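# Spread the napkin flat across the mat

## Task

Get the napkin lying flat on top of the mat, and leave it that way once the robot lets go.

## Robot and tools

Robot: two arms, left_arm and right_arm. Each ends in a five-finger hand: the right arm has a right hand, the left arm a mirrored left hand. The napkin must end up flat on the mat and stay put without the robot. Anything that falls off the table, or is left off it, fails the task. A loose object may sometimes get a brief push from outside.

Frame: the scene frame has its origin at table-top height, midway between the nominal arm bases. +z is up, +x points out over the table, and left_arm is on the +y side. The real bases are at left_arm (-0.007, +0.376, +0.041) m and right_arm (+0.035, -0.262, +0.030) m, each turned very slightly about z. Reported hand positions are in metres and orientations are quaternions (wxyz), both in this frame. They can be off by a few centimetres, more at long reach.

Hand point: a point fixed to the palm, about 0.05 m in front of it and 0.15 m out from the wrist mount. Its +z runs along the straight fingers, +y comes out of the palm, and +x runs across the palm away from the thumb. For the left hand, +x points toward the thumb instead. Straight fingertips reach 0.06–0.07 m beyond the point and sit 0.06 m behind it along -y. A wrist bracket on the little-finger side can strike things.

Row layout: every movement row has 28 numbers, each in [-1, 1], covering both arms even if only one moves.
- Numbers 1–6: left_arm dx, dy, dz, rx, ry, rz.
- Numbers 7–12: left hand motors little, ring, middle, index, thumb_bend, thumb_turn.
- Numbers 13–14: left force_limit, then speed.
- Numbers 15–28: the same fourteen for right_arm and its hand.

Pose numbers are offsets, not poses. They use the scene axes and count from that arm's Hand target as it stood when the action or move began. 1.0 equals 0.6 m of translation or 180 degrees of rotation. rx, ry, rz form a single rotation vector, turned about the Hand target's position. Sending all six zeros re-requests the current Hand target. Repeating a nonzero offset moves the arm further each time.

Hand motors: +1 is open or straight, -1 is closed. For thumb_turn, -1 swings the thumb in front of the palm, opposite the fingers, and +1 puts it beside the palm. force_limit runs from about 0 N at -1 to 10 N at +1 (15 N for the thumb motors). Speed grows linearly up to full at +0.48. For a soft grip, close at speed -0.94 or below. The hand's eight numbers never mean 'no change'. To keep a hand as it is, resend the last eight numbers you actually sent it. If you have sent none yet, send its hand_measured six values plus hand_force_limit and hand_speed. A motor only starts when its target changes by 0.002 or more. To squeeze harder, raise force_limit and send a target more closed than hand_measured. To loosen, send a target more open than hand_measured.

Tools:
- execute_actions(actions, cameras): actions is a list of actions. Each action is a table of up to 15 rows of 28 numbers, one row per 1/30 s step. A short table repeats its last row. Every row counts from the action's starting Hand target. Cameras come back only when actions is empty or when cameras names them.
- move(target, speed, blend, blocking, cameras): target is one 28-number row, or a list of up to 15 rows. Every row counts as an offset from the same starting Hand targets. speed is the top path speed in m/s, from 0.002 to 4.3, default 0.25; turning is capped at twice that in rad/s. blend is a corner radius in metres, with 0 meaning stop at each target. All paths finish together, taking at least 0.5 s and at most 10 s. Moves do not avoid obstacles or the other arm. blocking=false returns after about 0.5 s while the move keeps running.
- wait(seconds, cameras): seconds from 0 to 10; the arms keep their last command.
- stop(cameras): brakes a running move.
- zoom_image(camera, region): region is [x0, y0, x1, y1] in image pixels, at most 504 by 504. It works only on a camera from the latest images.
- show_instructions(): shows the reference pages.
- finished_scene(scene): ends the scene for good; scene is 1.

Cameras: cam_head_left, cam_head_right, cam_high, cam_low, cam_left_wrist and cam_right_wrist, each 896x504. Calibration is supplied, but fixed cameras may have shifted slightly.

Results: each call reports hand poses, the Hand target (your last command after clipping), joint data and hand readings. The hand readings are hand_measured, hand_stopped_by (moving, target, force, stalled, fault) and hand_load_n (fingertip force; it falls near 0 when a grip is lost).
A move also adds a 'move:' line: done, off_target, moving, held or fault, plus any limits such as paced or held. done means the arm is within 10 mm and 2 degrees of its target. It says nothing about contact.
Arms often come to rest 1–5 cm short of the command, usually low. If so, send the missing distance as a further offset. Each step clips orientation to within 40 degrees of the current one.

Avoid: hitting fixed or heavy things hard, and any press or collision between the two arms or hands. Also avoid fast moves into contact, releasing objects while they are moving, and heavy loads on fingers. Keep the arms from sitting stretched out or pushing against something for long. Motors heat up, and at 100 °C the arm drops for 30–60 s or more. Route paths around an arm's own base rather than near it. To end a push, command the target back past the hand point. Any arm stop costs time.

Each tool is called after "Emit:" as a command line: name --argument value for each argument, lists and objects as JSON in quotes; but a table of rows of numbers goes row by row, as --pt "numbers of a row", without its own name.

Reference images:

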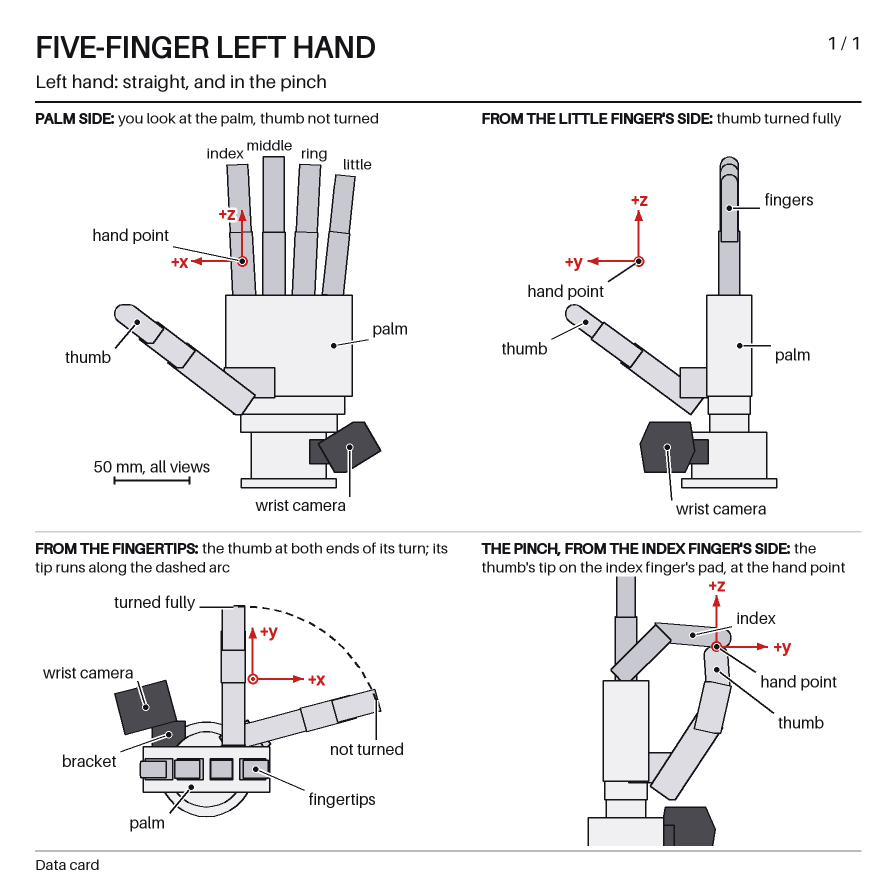

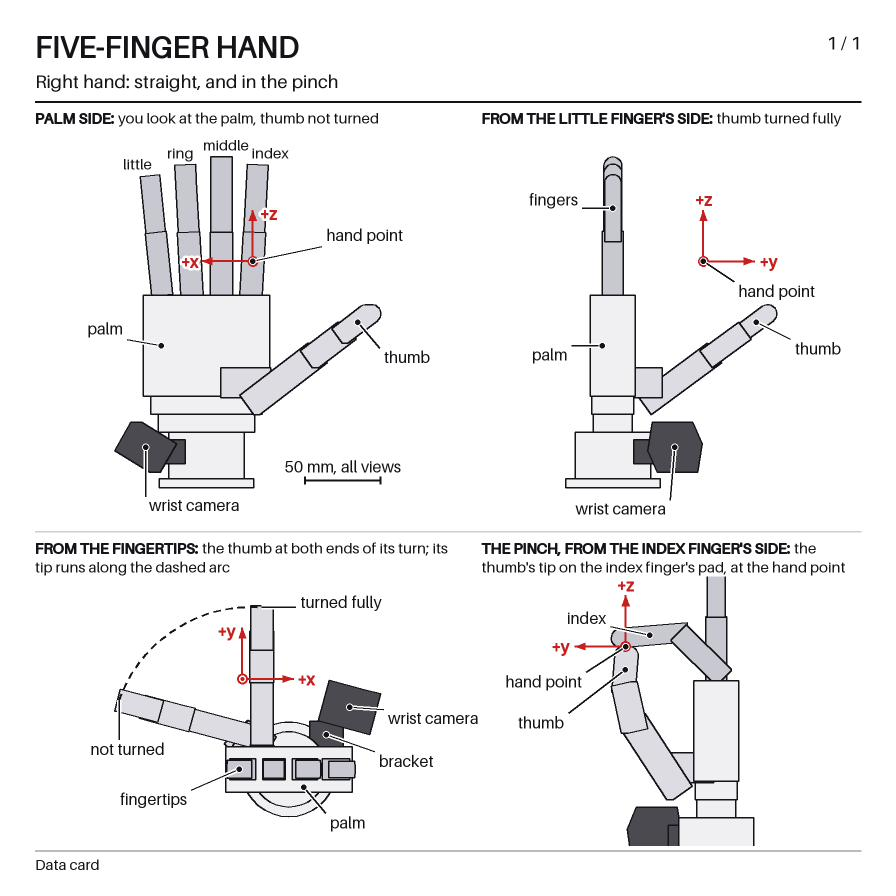

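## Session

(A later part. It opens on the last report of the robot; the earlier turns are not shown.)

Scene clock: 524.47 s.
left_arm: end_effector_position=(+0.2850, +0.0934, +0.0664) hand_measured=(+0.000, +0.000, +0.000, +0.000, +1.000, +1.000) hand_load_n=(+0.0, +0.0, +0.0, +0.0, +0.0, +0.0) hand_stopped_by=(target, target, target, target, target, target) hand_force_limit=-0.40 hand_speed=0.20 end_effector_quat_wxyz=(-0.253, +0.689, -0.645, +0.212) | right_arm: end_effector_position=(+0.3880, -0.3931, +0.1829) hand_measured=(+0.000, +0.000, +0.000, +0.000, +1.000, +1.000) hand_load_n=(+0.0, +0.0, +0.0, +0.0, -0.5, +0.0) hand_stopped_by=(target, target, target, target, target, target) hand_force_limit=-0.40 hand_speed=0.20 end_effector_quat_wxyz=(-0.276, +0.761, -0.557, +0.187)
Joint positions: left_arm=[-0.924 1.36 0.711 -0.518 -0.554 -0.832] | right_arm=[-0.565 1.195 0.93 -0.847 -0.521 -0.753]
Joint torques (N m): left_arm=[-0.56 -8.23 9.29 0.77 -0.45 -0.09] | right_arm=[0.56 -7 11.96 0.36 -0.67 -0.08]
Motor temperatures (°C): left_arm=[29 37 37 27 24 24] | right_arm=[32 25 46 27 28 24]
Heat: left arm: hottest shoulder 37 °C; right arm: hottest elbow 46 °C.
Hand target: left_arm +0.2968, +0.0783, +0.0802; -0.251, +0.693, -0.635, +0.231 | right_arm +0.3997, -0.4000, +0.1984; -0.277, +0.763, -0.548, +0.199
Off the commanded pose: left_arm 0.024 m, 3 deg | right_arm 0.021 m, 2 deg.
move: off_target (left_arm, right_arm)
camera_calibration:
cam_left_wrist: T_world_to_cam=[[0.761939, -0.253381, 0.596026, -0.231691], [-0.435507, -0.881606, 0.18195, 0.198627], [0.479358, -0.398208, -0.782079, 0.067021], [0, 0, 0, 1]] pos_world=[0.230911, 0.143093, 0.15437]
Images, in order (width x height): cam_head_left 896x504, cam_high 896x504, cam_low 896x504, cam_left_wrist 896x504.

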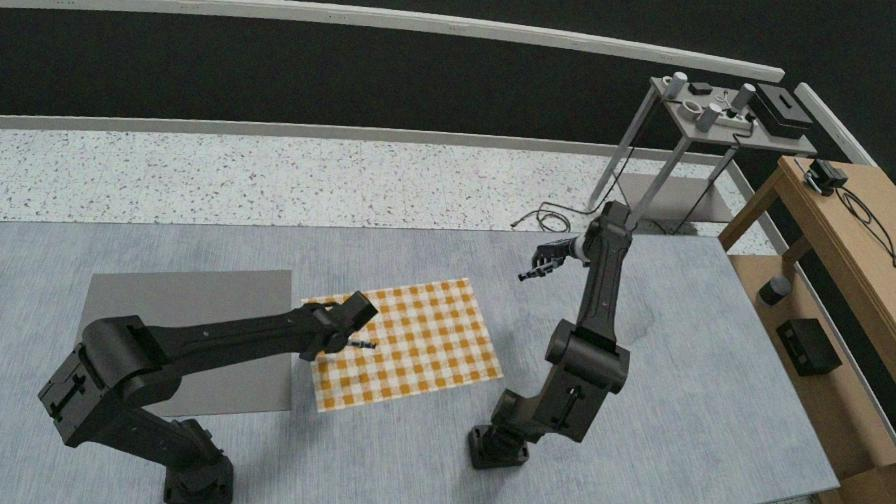

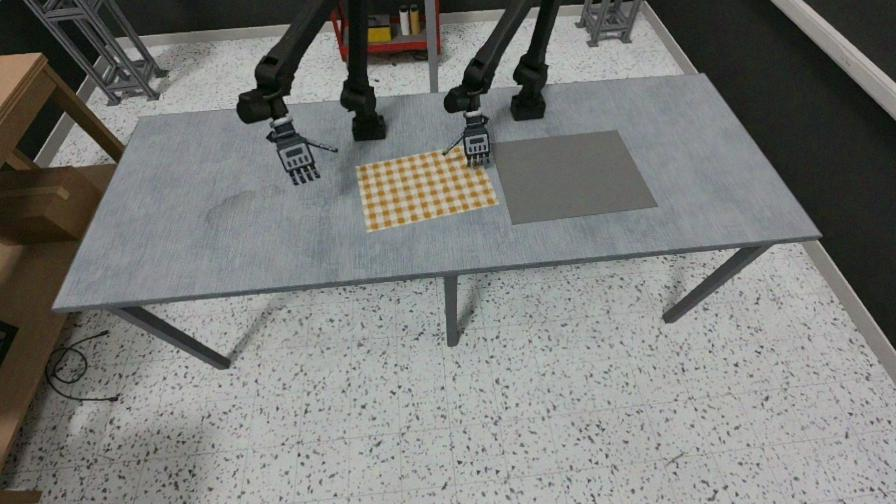

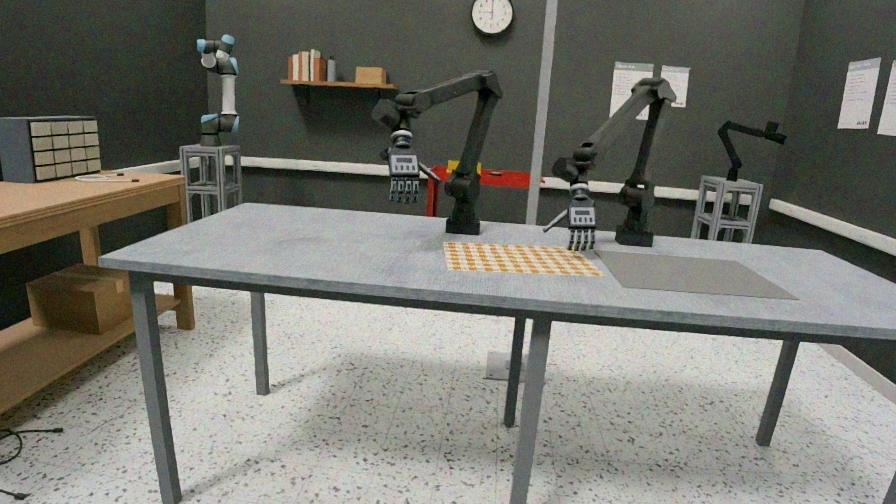

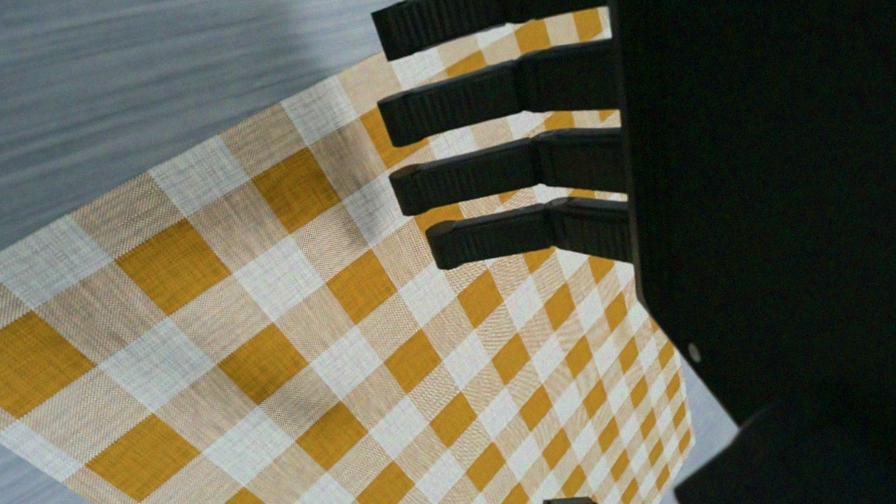

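Emit:
move --pt "0.017 -0.017 -0.06 0 0 0 0 0 0 0 1 1 -0.4 0.2 0 0 0 0 0 0 0 0 0 0 1 1 -0.4 0.2" --pt "0.017 -0.017 -0.105 0 0 0 0 0 0 0 1 1 -0.4 0.2 0 0 0 0 0 0 0 0 0 0 1 1 -0.4 0.2" --speed '[0.1,0.08]' --cameras '["cam_left_wrist","cam_high","cam_low"]'

Emit:
zoom_image --camera "cam_low" --region '[500, 180, 650, 290]'

Scene clock: 561.27 s.
left_arm: end_effector_position=(+0.3117, +0.0655, +0.0415) hand_measured=(+0.000, +0.000, +0.000, +0.000, +1.000, +1.000) hand_load_n=(+0.0, +0.0, -7.0, +0.0, +0.0, -0.5) hand_stopped_by=(target, target, target, target, target, target) hand_force_limit=-0.40 hand_speed=0.20 end_effector_quat_wxyz=(-0.255, +0.691, -0.628, +0.251) | right_arm: end_effector_position=(+0.3880, -0.3931, +0.1829) hand_measured=(+0.000, +0.000, +0.000, +0.000, +1.000, +1.000) hand_load_n=(+0.0, +0.0, +0.0, +0.0, +0.0, +0.0) hand_stopped_by=(target, target, target, target, target, target) hand_force_limit=-0.40 hand_speed=0.20 end_effector_quat_wxyz=(-0.276, +0.761, -0.557, +0.187)
Joint positions: left_arm=[-0.924 1.478 0.715 -0.32 -0.569 -0.832] | right_arm=[-0.565 1.195 0.93 -0.847 -0.521 -0.753]
Joint torques (N m): left_arm=[-0.56 -4.72 5.87 1.25 0.14 -0.08] | right_arm=[0.32 -7.06 11.93 0.34 -0.66 -0.09]
Heat: left arm: hottest elbow 36 °C; right arm: hottest elbow 49 °C.
Hand target: left_arm +0.3071, +0.0680, +0.0173; -0.251, +0.693, -0.635, +0.231 | right_arm +0.3997, -0.4000, +0.1984; -0.277, +0.763, -0.548, +0.199
Off the commanded pose: left_arm 0.025 m, 2 deg | right_arm 0.021 m, 2 deg.
move: off_target (left_arm, right_arm)
camera_calibration:
cam_left_wrist: T_world_to_cam=[[0.723476, -0.21278, 0.65674, -0.237378], [-0.44199, -0.873544, 0.203879, 0.190814], [0.530309, -0.437774, -0.726034, 0.00800517], [0, 0, 0, 1]] pos_world=[0.25183, 0.11968, 0.122804]
Images, in order (width x height): cam_high 896x504, cam_low 896x504, cam_left_wrist 896x504.

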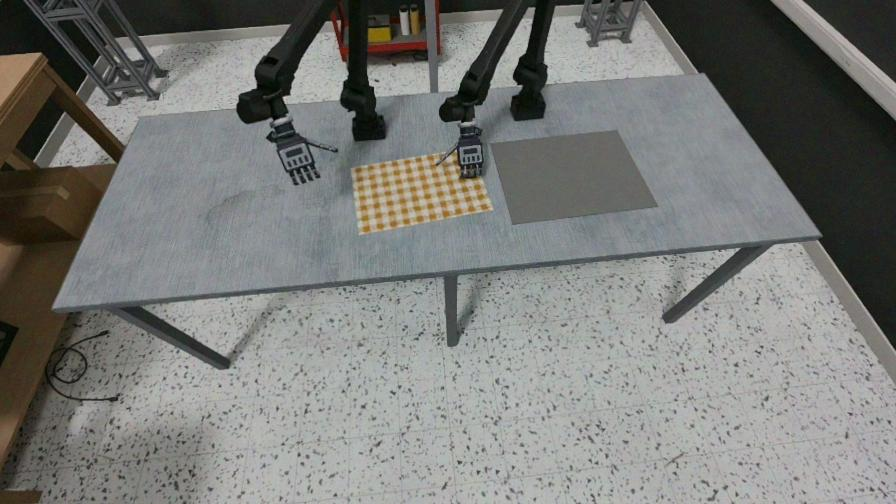

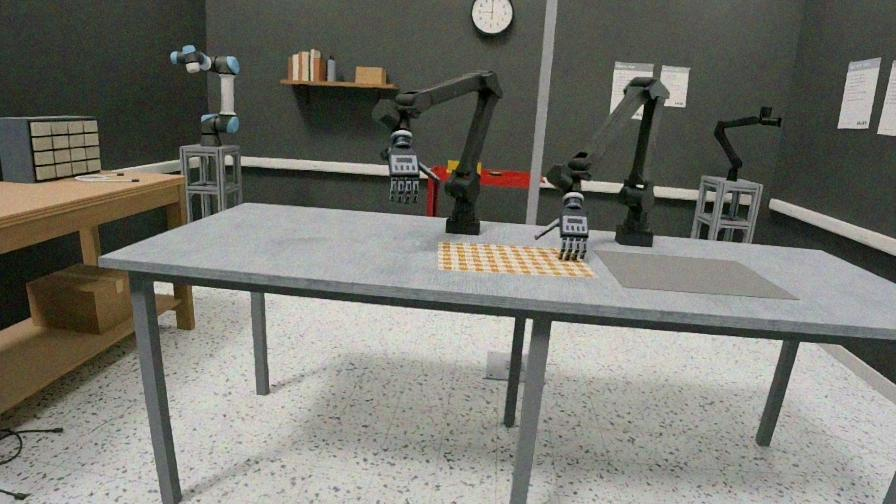

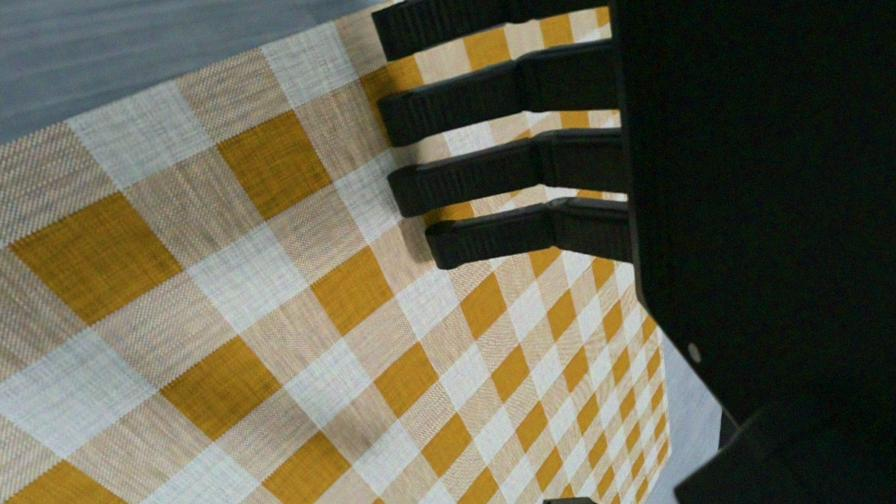

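Scaled by 3.360 from the camera's 896x504 image, which has a finer 1280x720 frame.

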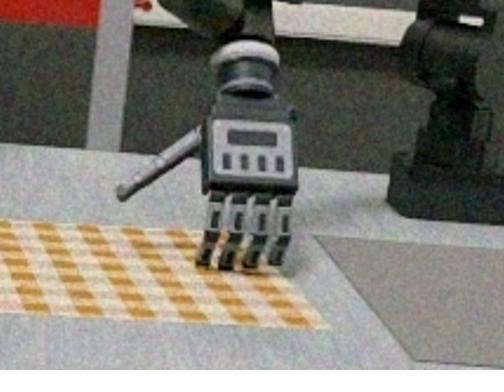

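Emit:
move --pt "0.01 0.22 0.008 0 0 -0.015 0 0 0 0 1 1 -0.4 0.2 0 0 0 0 0 0 0 0 0 0 1 1 -0.4 0.2" --pt "0.03 0.44 0.008 0 0 -0.03 0 0 0 0 1 1 -0.4 0.2 0 0 0 0 0 0 0 0 0 0 1 1 -0.4 0.2" --speed '[0.12,0.12]' --blend '[0.02,0]' --cameras '["cam_left_wrist","cam_high","cam_low","cam_head_right"]'

Emit:
zoom_image --camera "cam_low" --region '[540, 180, 690, 290]'

Scene clock: 577.37 s.
left_arm: end_effector_position=(+0.3412, +0.3143, +0.0423) hand_measured=(+0.000, +0.000, +0.000, +0.000, +1.000, +1.000) hand_load_n=(+0.0, +0.0, -3.5, +0.0, +0.0, +0.0) hand_stopped_by=(target, target, target, target, target, target) hand_force_limit=-0.40 hand_speed=0.20 end_effector_quat_wxyz=(-0.239, +0.659, -0.658, +0.276) | right_arm: end_effector_position=(+0.3880, -0.3931, +0.1829) hand_measured=(+0.000, +0.000, +0.000, +0.000, +1.000, +1.000) hand_load_n=(+0.0, +0.0, +0.0, +0.0, +0.0, +0.0) hand_stopped_by=(target, target, target, target, target, target) hand_force_limit=-0.40 hand_speed=0.20 end_effector_quat_wxyz=(-0.276, +0.761, -0.557, +0.187)
Joint positions: left_arm=[-0.119 1.182 0.401 -0.043 -0.006 -0.078] | right_arm=[-0.565 1.195 0.93 -0.847 -0.521 -0.753]
Joint torques (N m): left_arm=[1.67 -3.43 4.6 1.03 -0.66 0.49] | right_arm=[0.32 -7.06 11.95 0.39 -0.64 -0.08]
Heat: left arm: hottest elbow 35 °C; right arm: hottest elbow 50 °C.
Hand target: left_arm +0.3252, +0.3320, +0.0222; -0.240, +0.662, -0.667, +0.243 | right_arm +0.3997, -0.4000, +0.1984; -0.277, +0.763, -0.548, +0.199
Off the commanded pose: left_arm 0.031 m, 4 deg | right_arm 0.021 m, 2 deg.
move: off_target (left_arm, right_arm)
camera_calibration:
cam_left_wrist: T_world_to_cam=[[0.689175, -0.269542, 0.672596, -0.177483], [-0.530333, -0.820144, 0.214733, 0.433845], [0.493746, -0.504688, -0.70817, 0.134579], [0, 0, 0, 1]] pos_world=[0.285951, 0.375897, 0.121519]
Images, in order (width x height): cam_head_right 896x504, cam_high 896x504, cam_low 896x504, cam_left_wrist 896x504.

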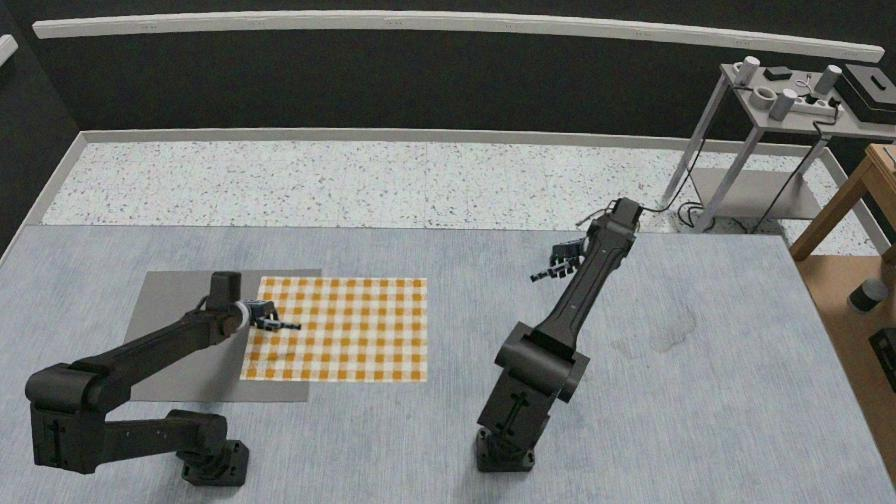

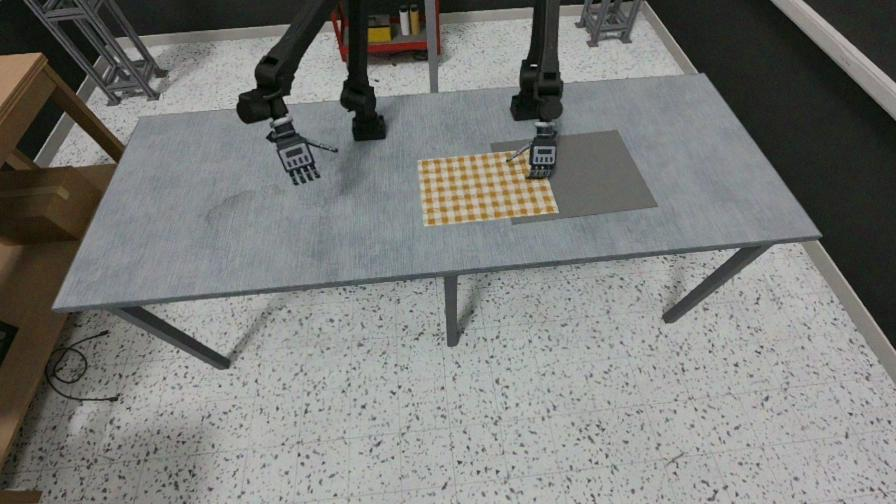

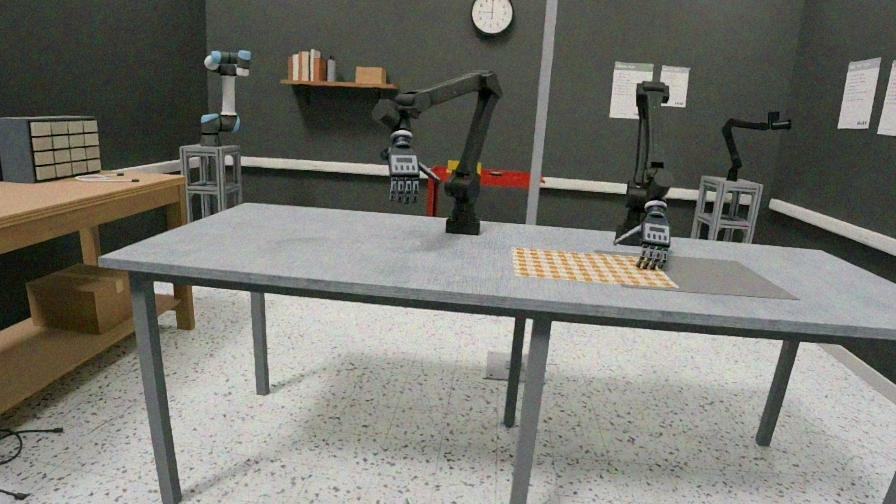

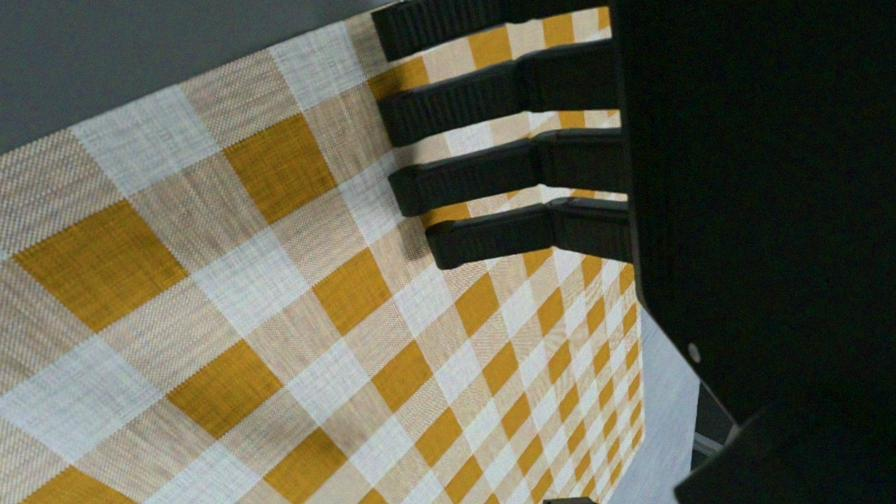

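Scaled by 3.360 from the camera's 896x504 image, which has a finer 1280x720 frame.

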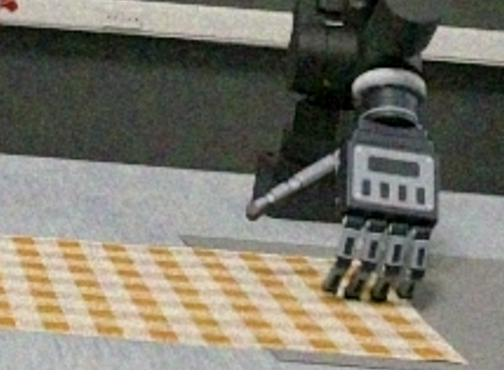

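Emit:
move --pt "-0.037 0.517 0.0 0 0 0 0 0 0 0 1 1 -0.4 0.2 0 0 0 0 0 0 0 0 0 0 1 1 -0.4 0.2" --speed '[0.12]' --cameras '["cam_left_wrist","cam_high","cam_low","cam_head_right","cam_head_left"]'

Scene clock: 609.43 s.
left_arm: end_effector_position=(+0.3147, +0.6067, +0.0410) hand_measured=(+0.000, +0.000, +0.000, +0.000, +1.000, +1.000) hand_load_n=(+0.0, +0.0, -5.0, +0.0, +0.0, +0.0) hand_stopped_by=(target, target, target, target, target, target) hand_force_limit=-0.40 hand_speed=0.20 end_effector_quat_wxyz=(-0.229, +0.662, -0.654, +0.284) | right_arm: end_effector_position=(+0.3880, -0.3931, +0.1829) hand_measured=(+0.000, +0.000, +0.000, +0.000, +1.000, +1.000) hand_load_n=(-0.5, +0.0, +0.0, +0.0, +0.0, +0.0) hand_stopped_by=(target, target, target, target, target, target) hand_force_limit=-0.40 hand_speed=0.20 end_effector_quat_wxyz=(-0.276, +0.761, -0.557, +0.187)
Joint positions: left_arm=[0.825 1.482 0.707 -0.312 0.592 0.703] | right_arm=[-0.565 1.195 0.93 -0.847 -0.521 -0.753]
Joint torques (N m): left_arm=[3.31 -5.13 7.91 0.95 -1.66 0.85] | right_arm=[0.44 -7 11.99 0.4 -0.66 -0.07]
Motor temperatures (°C): left_arm=[29 33 34 26 26 24] | right_arm=[32 25 52 26 28 24]
Heat: left arm: hottest elbow 34 °C; right arm: hottest elbow 52 °C.
Hand target: left_arm +0.3029, +0.6423, +0.0221; -0.240, +0.662, -0.667, +0.243 | right_arm +0.3997, -0.4000, +0.1984; -0.277, +0.763, -0.548, +0.199
Off the commanded pose: left_arm 0.042 m, 5 deg | right_arm 0.021 m, 2 deg.
move: off_target (left_arm, right_arm)
camera_calibration:
cam_left_wrist: T_world_to_cam=[[0.690828, -0.251875, 0.677728, -0.090969], [-0.530543, -0.813414, 0.238497, 0.654901], [0.491202, -0.524324, -0.69556, 0.306488], [0, 0, 0, 1]] pos_world=[0.25975, 0.670492, 0.118641]
Images, in order (width x height): cam_head_left 896x504, cam_head_right 896x504, cam_high 896x504, cam_low 896x504, cam_left_wrist 896x504.

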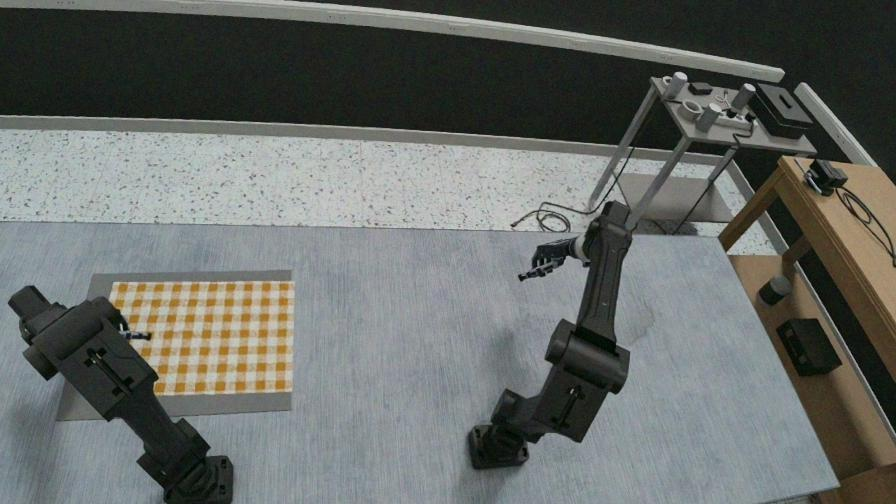

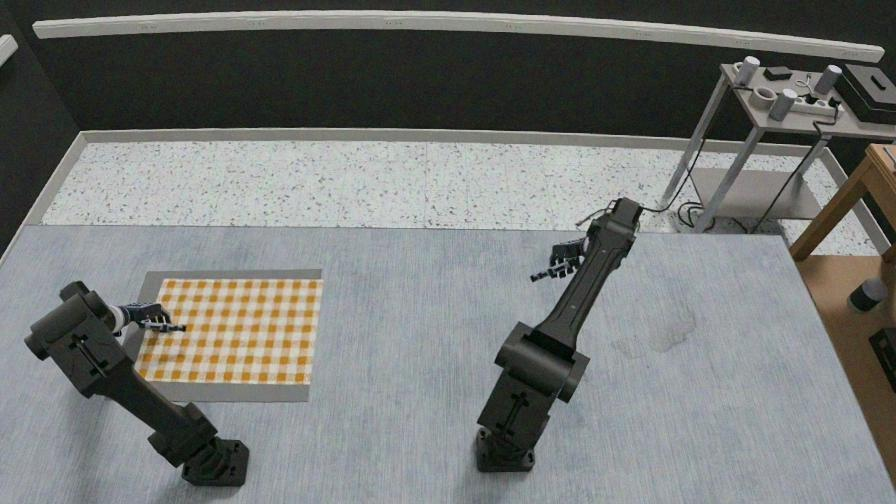

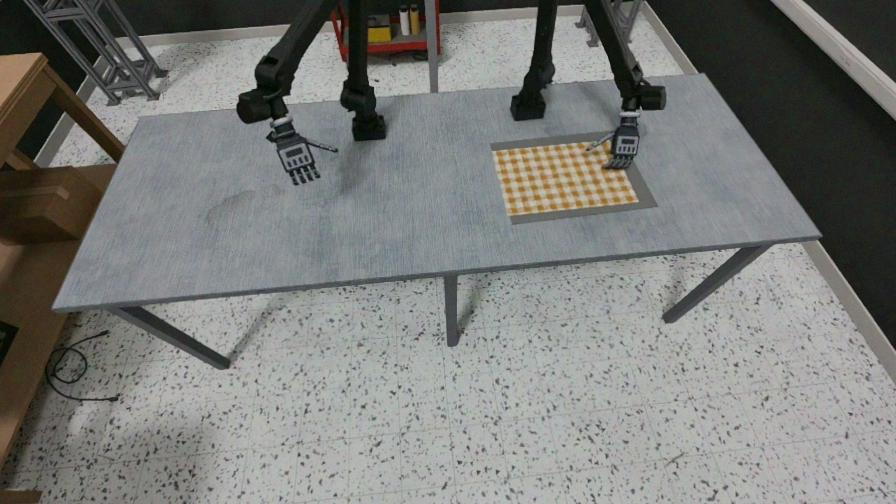

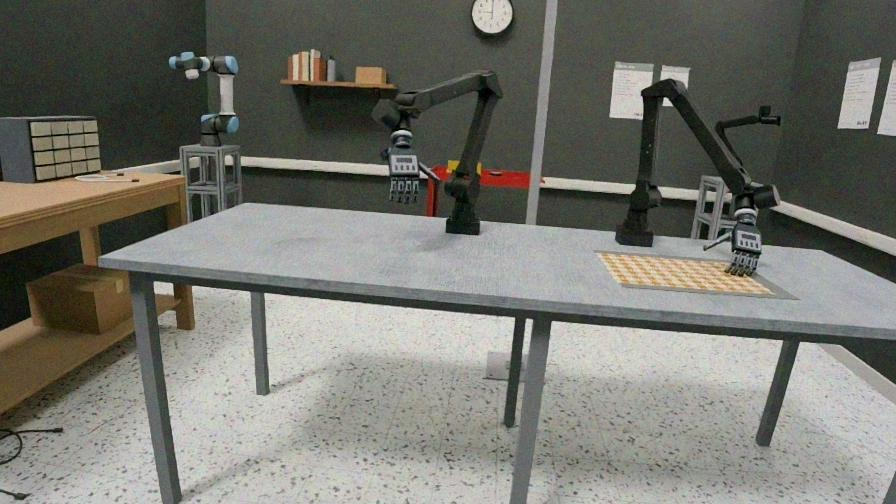

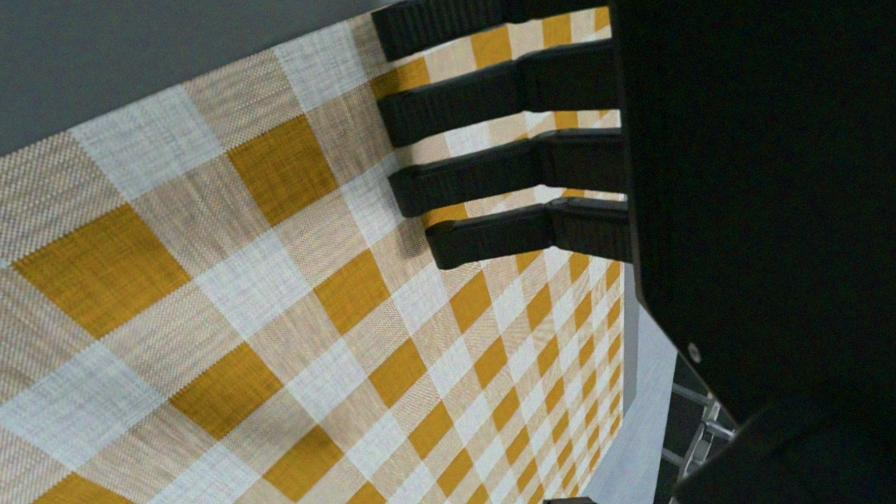

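Emit:
move --pt "-0.022 0.048 0.0 0 0 0 0 0 0 0 1 1 -0.4 0.2 0 0 0 0 0 0 0 0 0 0 1 1 -0.4 0.2" --speed '[0.08]' --cameras '["cam_head_right","cam_head_left"]'

Emit:
zoom_image --camera "cam_head_right" --region '[80, 230, 380, 430]'

Scene clock: 625.70 s.
left_arm: end_effector_position=(+0.3050, +0.6408, +0.0412) hand_measured=(+0.000, +0.000, +0.000, +0.000, +1.000, +1.000) hand_load_n=(+0.0, +0.0, -2.5, +0.0, +0.0, +0.0) hand_stopped_by=(target, target, target, target, target, target) hand_force_limit=-0.40 hand_speed=0.20 end_effector_quat_wxyz=(-0.237, +0.658, -0.659, +0.278) | right_arm: end_effector_position=(+0.3880, -0.3931, +0.1829) hand_measured=(+0.000, +0.000, +0.000, +0.000, +1.000, +1.000) hand_load_n=(-0.5, +0.0, -0.5, +0.0, +0.0, +0.0) hand_stopped_by=(target, target, target, target, target, target) hand_force_limit=-0.40 hand_speed=0.20 end_effector_quat_wxyz=(-0.276, +0.761, -0.557, +0.187)
Joint positions: left_arm=[0.897 1.523 0.763 -0.356 0.617 0.793] | right_arm=[-0.565 1.195 0.93 -0.847 -0.521 -0.753]
Joint torques (N m): left_arm=[3.37 -5.89 7.71 0.68 -1.33 0.74] | right_arm=[0.32 -7.06 11.92 0.35 -0.67 -0.08]
Heat: left arm: hottest elbow 34 °C; right arm: hottest elbow 52 °C.
Hand target: left_arm +0.2898, +0.6711, +0.0222; -0.240, +0.662, -0.667, +0.243 | right_arm +0.3997, -0.4000, +0.1984; -0.277, +0.763, -0.548, +0.199
Off the commanded pose: left_arm 0.039 m, 4 deg | right_arm 0.021 m, 2 deg.
move: off_target (left_arm, right_arm)
Images, in order (width x height): cam_head_left 896x504, cam_head_right 896x504.

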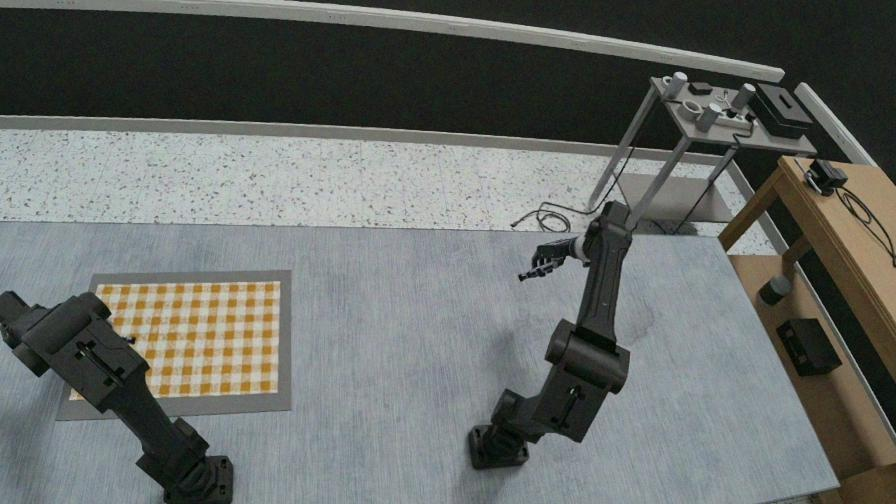

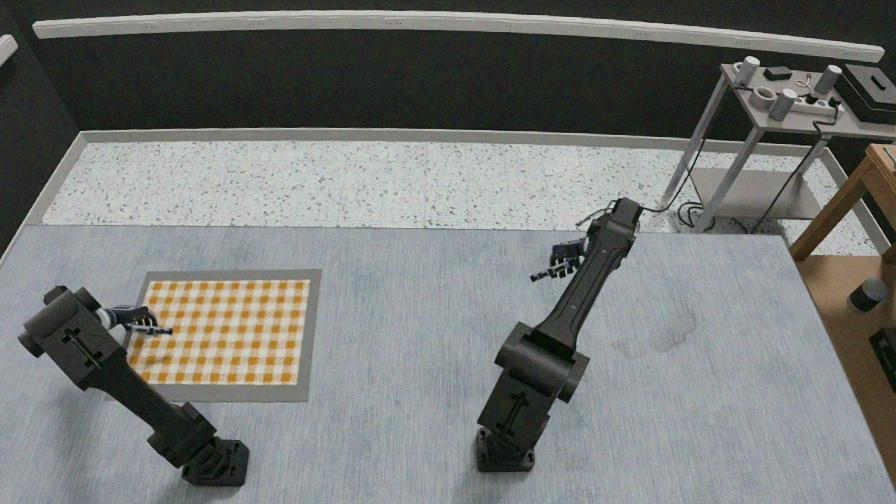

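Scaled by 1.680 from the camera's 896x504 image, which has a finer 1280x720 frame.

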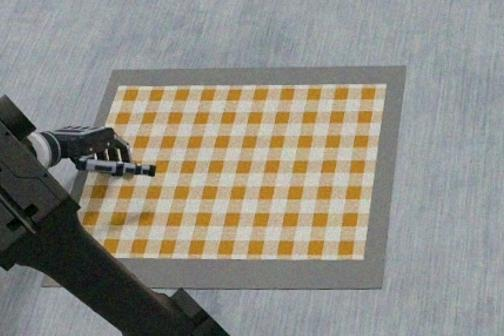

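Emit:
move --pt "0.025 -0.045 0.03 0 0 0 0 0 0 0 1 1 -0.4 0.2 0 0 0 0 0 0 0 0 0 0 1 1 -0.4 0.2" --pt "0.025 -0.045 0.16 0 0 0 0 0 0 0 1 1 -0.4 0.2 0 0 0 0 0 0 0 0 0 0 1 1 -0.4 0.2" --speed '[0.08,0.15]' --cameras '["cam_head_right","cam_head_left","cam_left_wrist","cam_low","cam_high"]'

Emit:
zoom_image --camera "cam_high" --region '[470, 100, 690, 240]'

Emit:
zoom_image --camera "cam_low" --region '[580, 200, 820, 320]'

Scene clock: 649.10 s.
left_arm: end_effector_position=(+0.2964, +0.6388, +0.1100) hand_measured=(+0.000, +0.000, +0.000, +0.000, +1.000, +1.000) hand_load_n=(+0.0, +0.0, +0.0, +0.0, +0.0, +0.0) hand_stopped_by=(target, target, target, target, target, target) hand_force_limit=-0.40 hand_speed=0.20 end_effector_quat_wxyz=(-0.236, +0.665, -0.665, +0.244) | right_arm: end_effector_position=(+0.3880, -0.3931, +0.1829) hand_measured=(+0.000, +0.000, +0.000, +0.000, +1.000, +1.000) hand_load_n=(+0.0, +0.0, +0.0, +0.0, +0.0, +0.0) hand_stopped_by=(target, target, target, target, target, target) hand_force_limit=-0.40 hand_speed=0.20 end_effector_quat_wxyz=(-0.276, +0.761, -0.557, +0.187)
Joint positions: left_arm=[0.878 1.36 0.834 -0.586 0.539 0.789] | right_arm=[-0.565 1.195 0.93 -0.847 -0.521 -0.753]
Joint torques (N m): left_arm=[-1.08 -8.64 9.42 0.29 0.37 -0.05] | right_arm=[0.56 -7.06 11.96 0.4 -0.67 -0.08]
Heat: left arm: hottest elbow 34 °C; right arm: hottest elbow 53 °C.
Hand target: left_arm +0.3047, +0.6440, +0.1181; -0.240, +0.662, -0.667, +0.243 | right_arm +0.3997, -0.4000, +0.1984; -0.277, +0.763, -0.548, +0.199
Off the commanded pose: left_arm 0.013 m, 1 deg | right_arm 0.021 m, 2 deg.
move: off_target (left_arm, right_arm)
camera_calibration:
cam_left_wrist: T_world_to_cam=[[0.726686, -0.286541, 0.624357, -0.0995652], [-0.509359, -0.834584, 0.209819, 0.66527], [0.460956, -0.470494, -0.752432, 0.361125], [0, 0, 0, 1]] pos_world=[0.244751, 0.696601, 0.194301]
Images, in order (width x height): cam_head_left 896x504, cam_head_right 896x504, cam_high 896x504, cam_low 896x504, cam_left_wrist 896x504.

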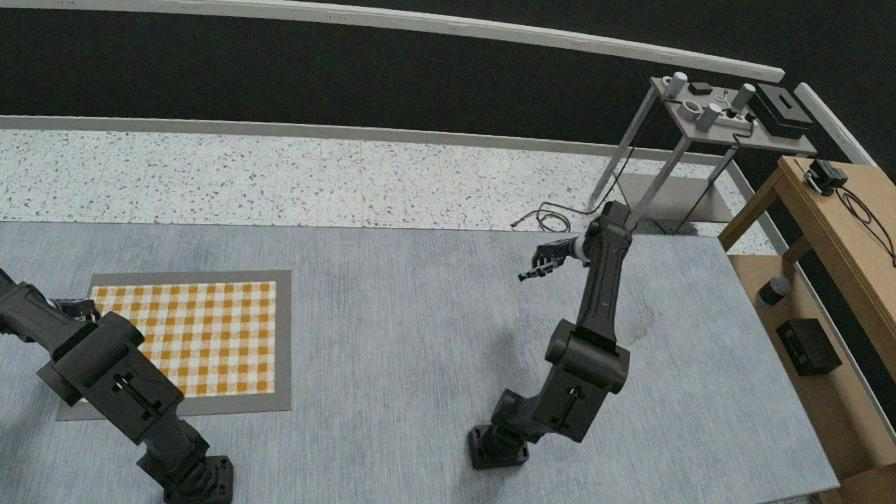

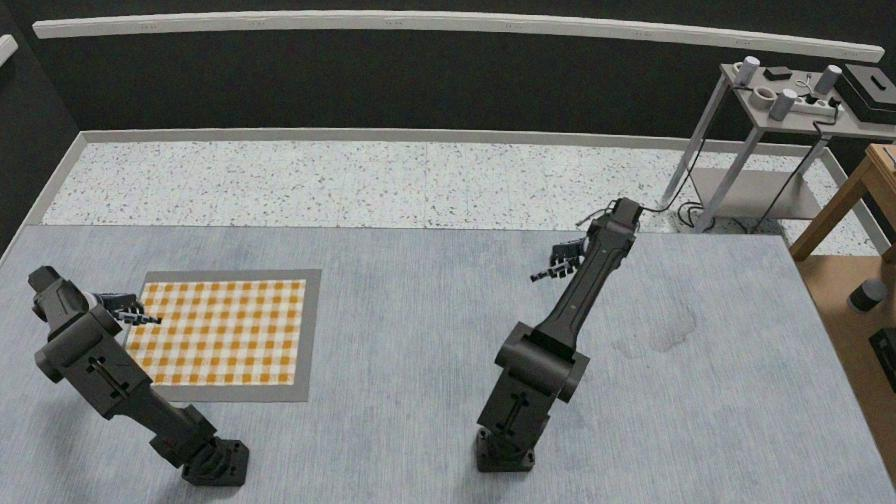

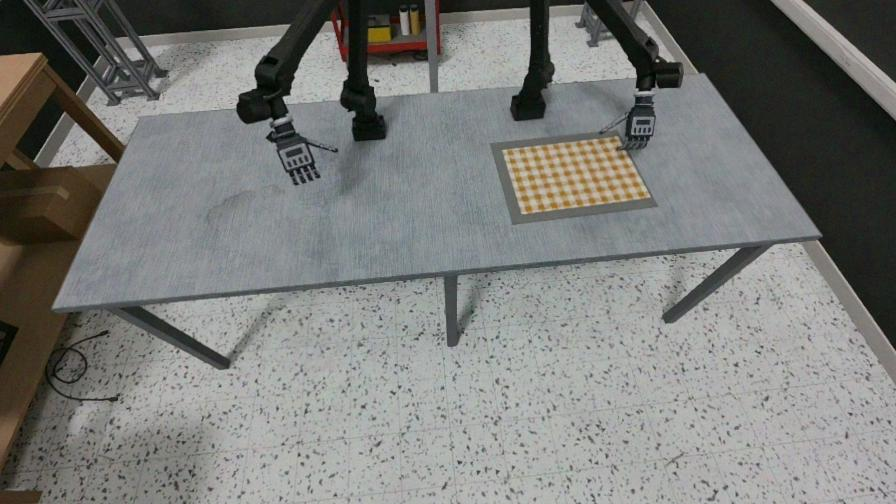

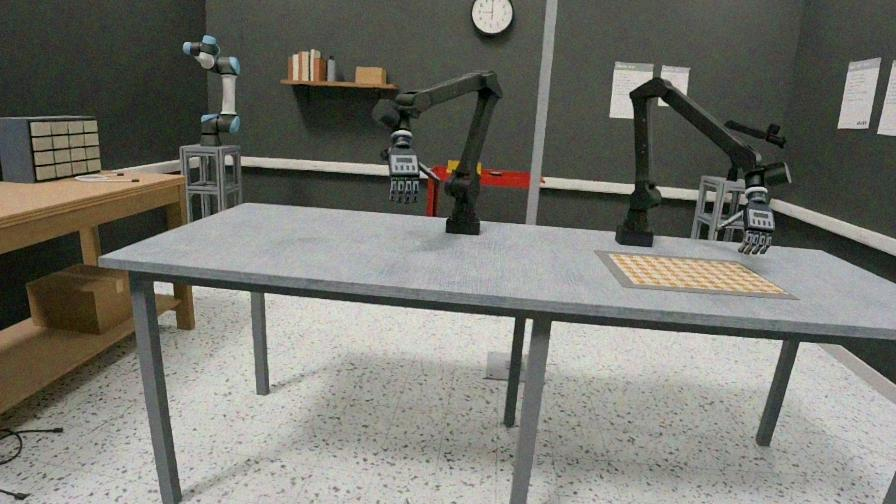

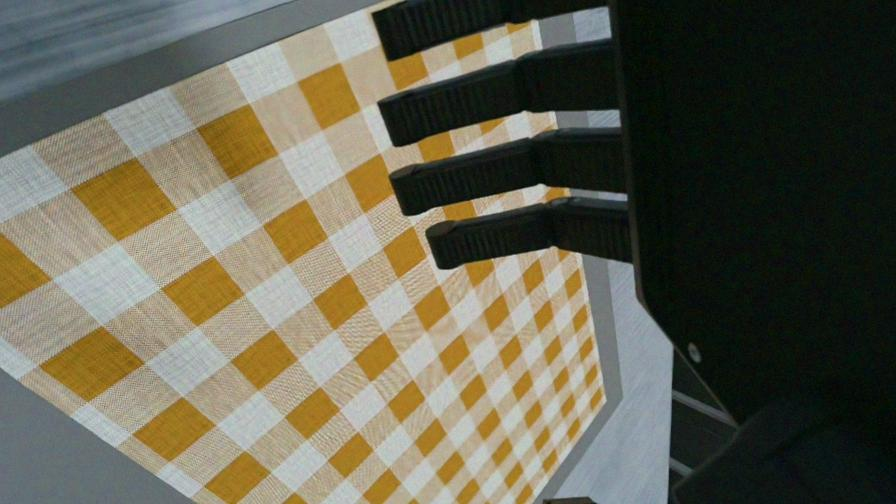

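Scaled by 2.291 from the camera's 896x504 image, which has a finer 1280x720 frame.

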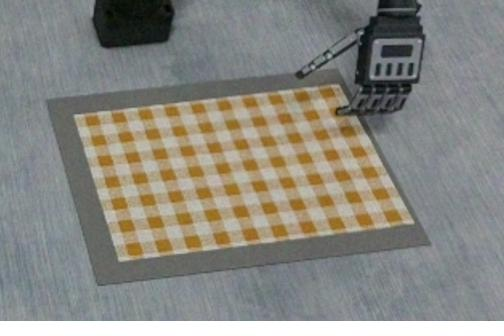

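Scaled by 2.100 from the camera's 896x504 image, which has a finer 1280x720 frame.

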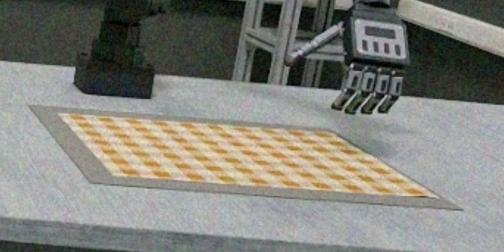

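Emit:
finished_scene

The scene is finished: the task was done.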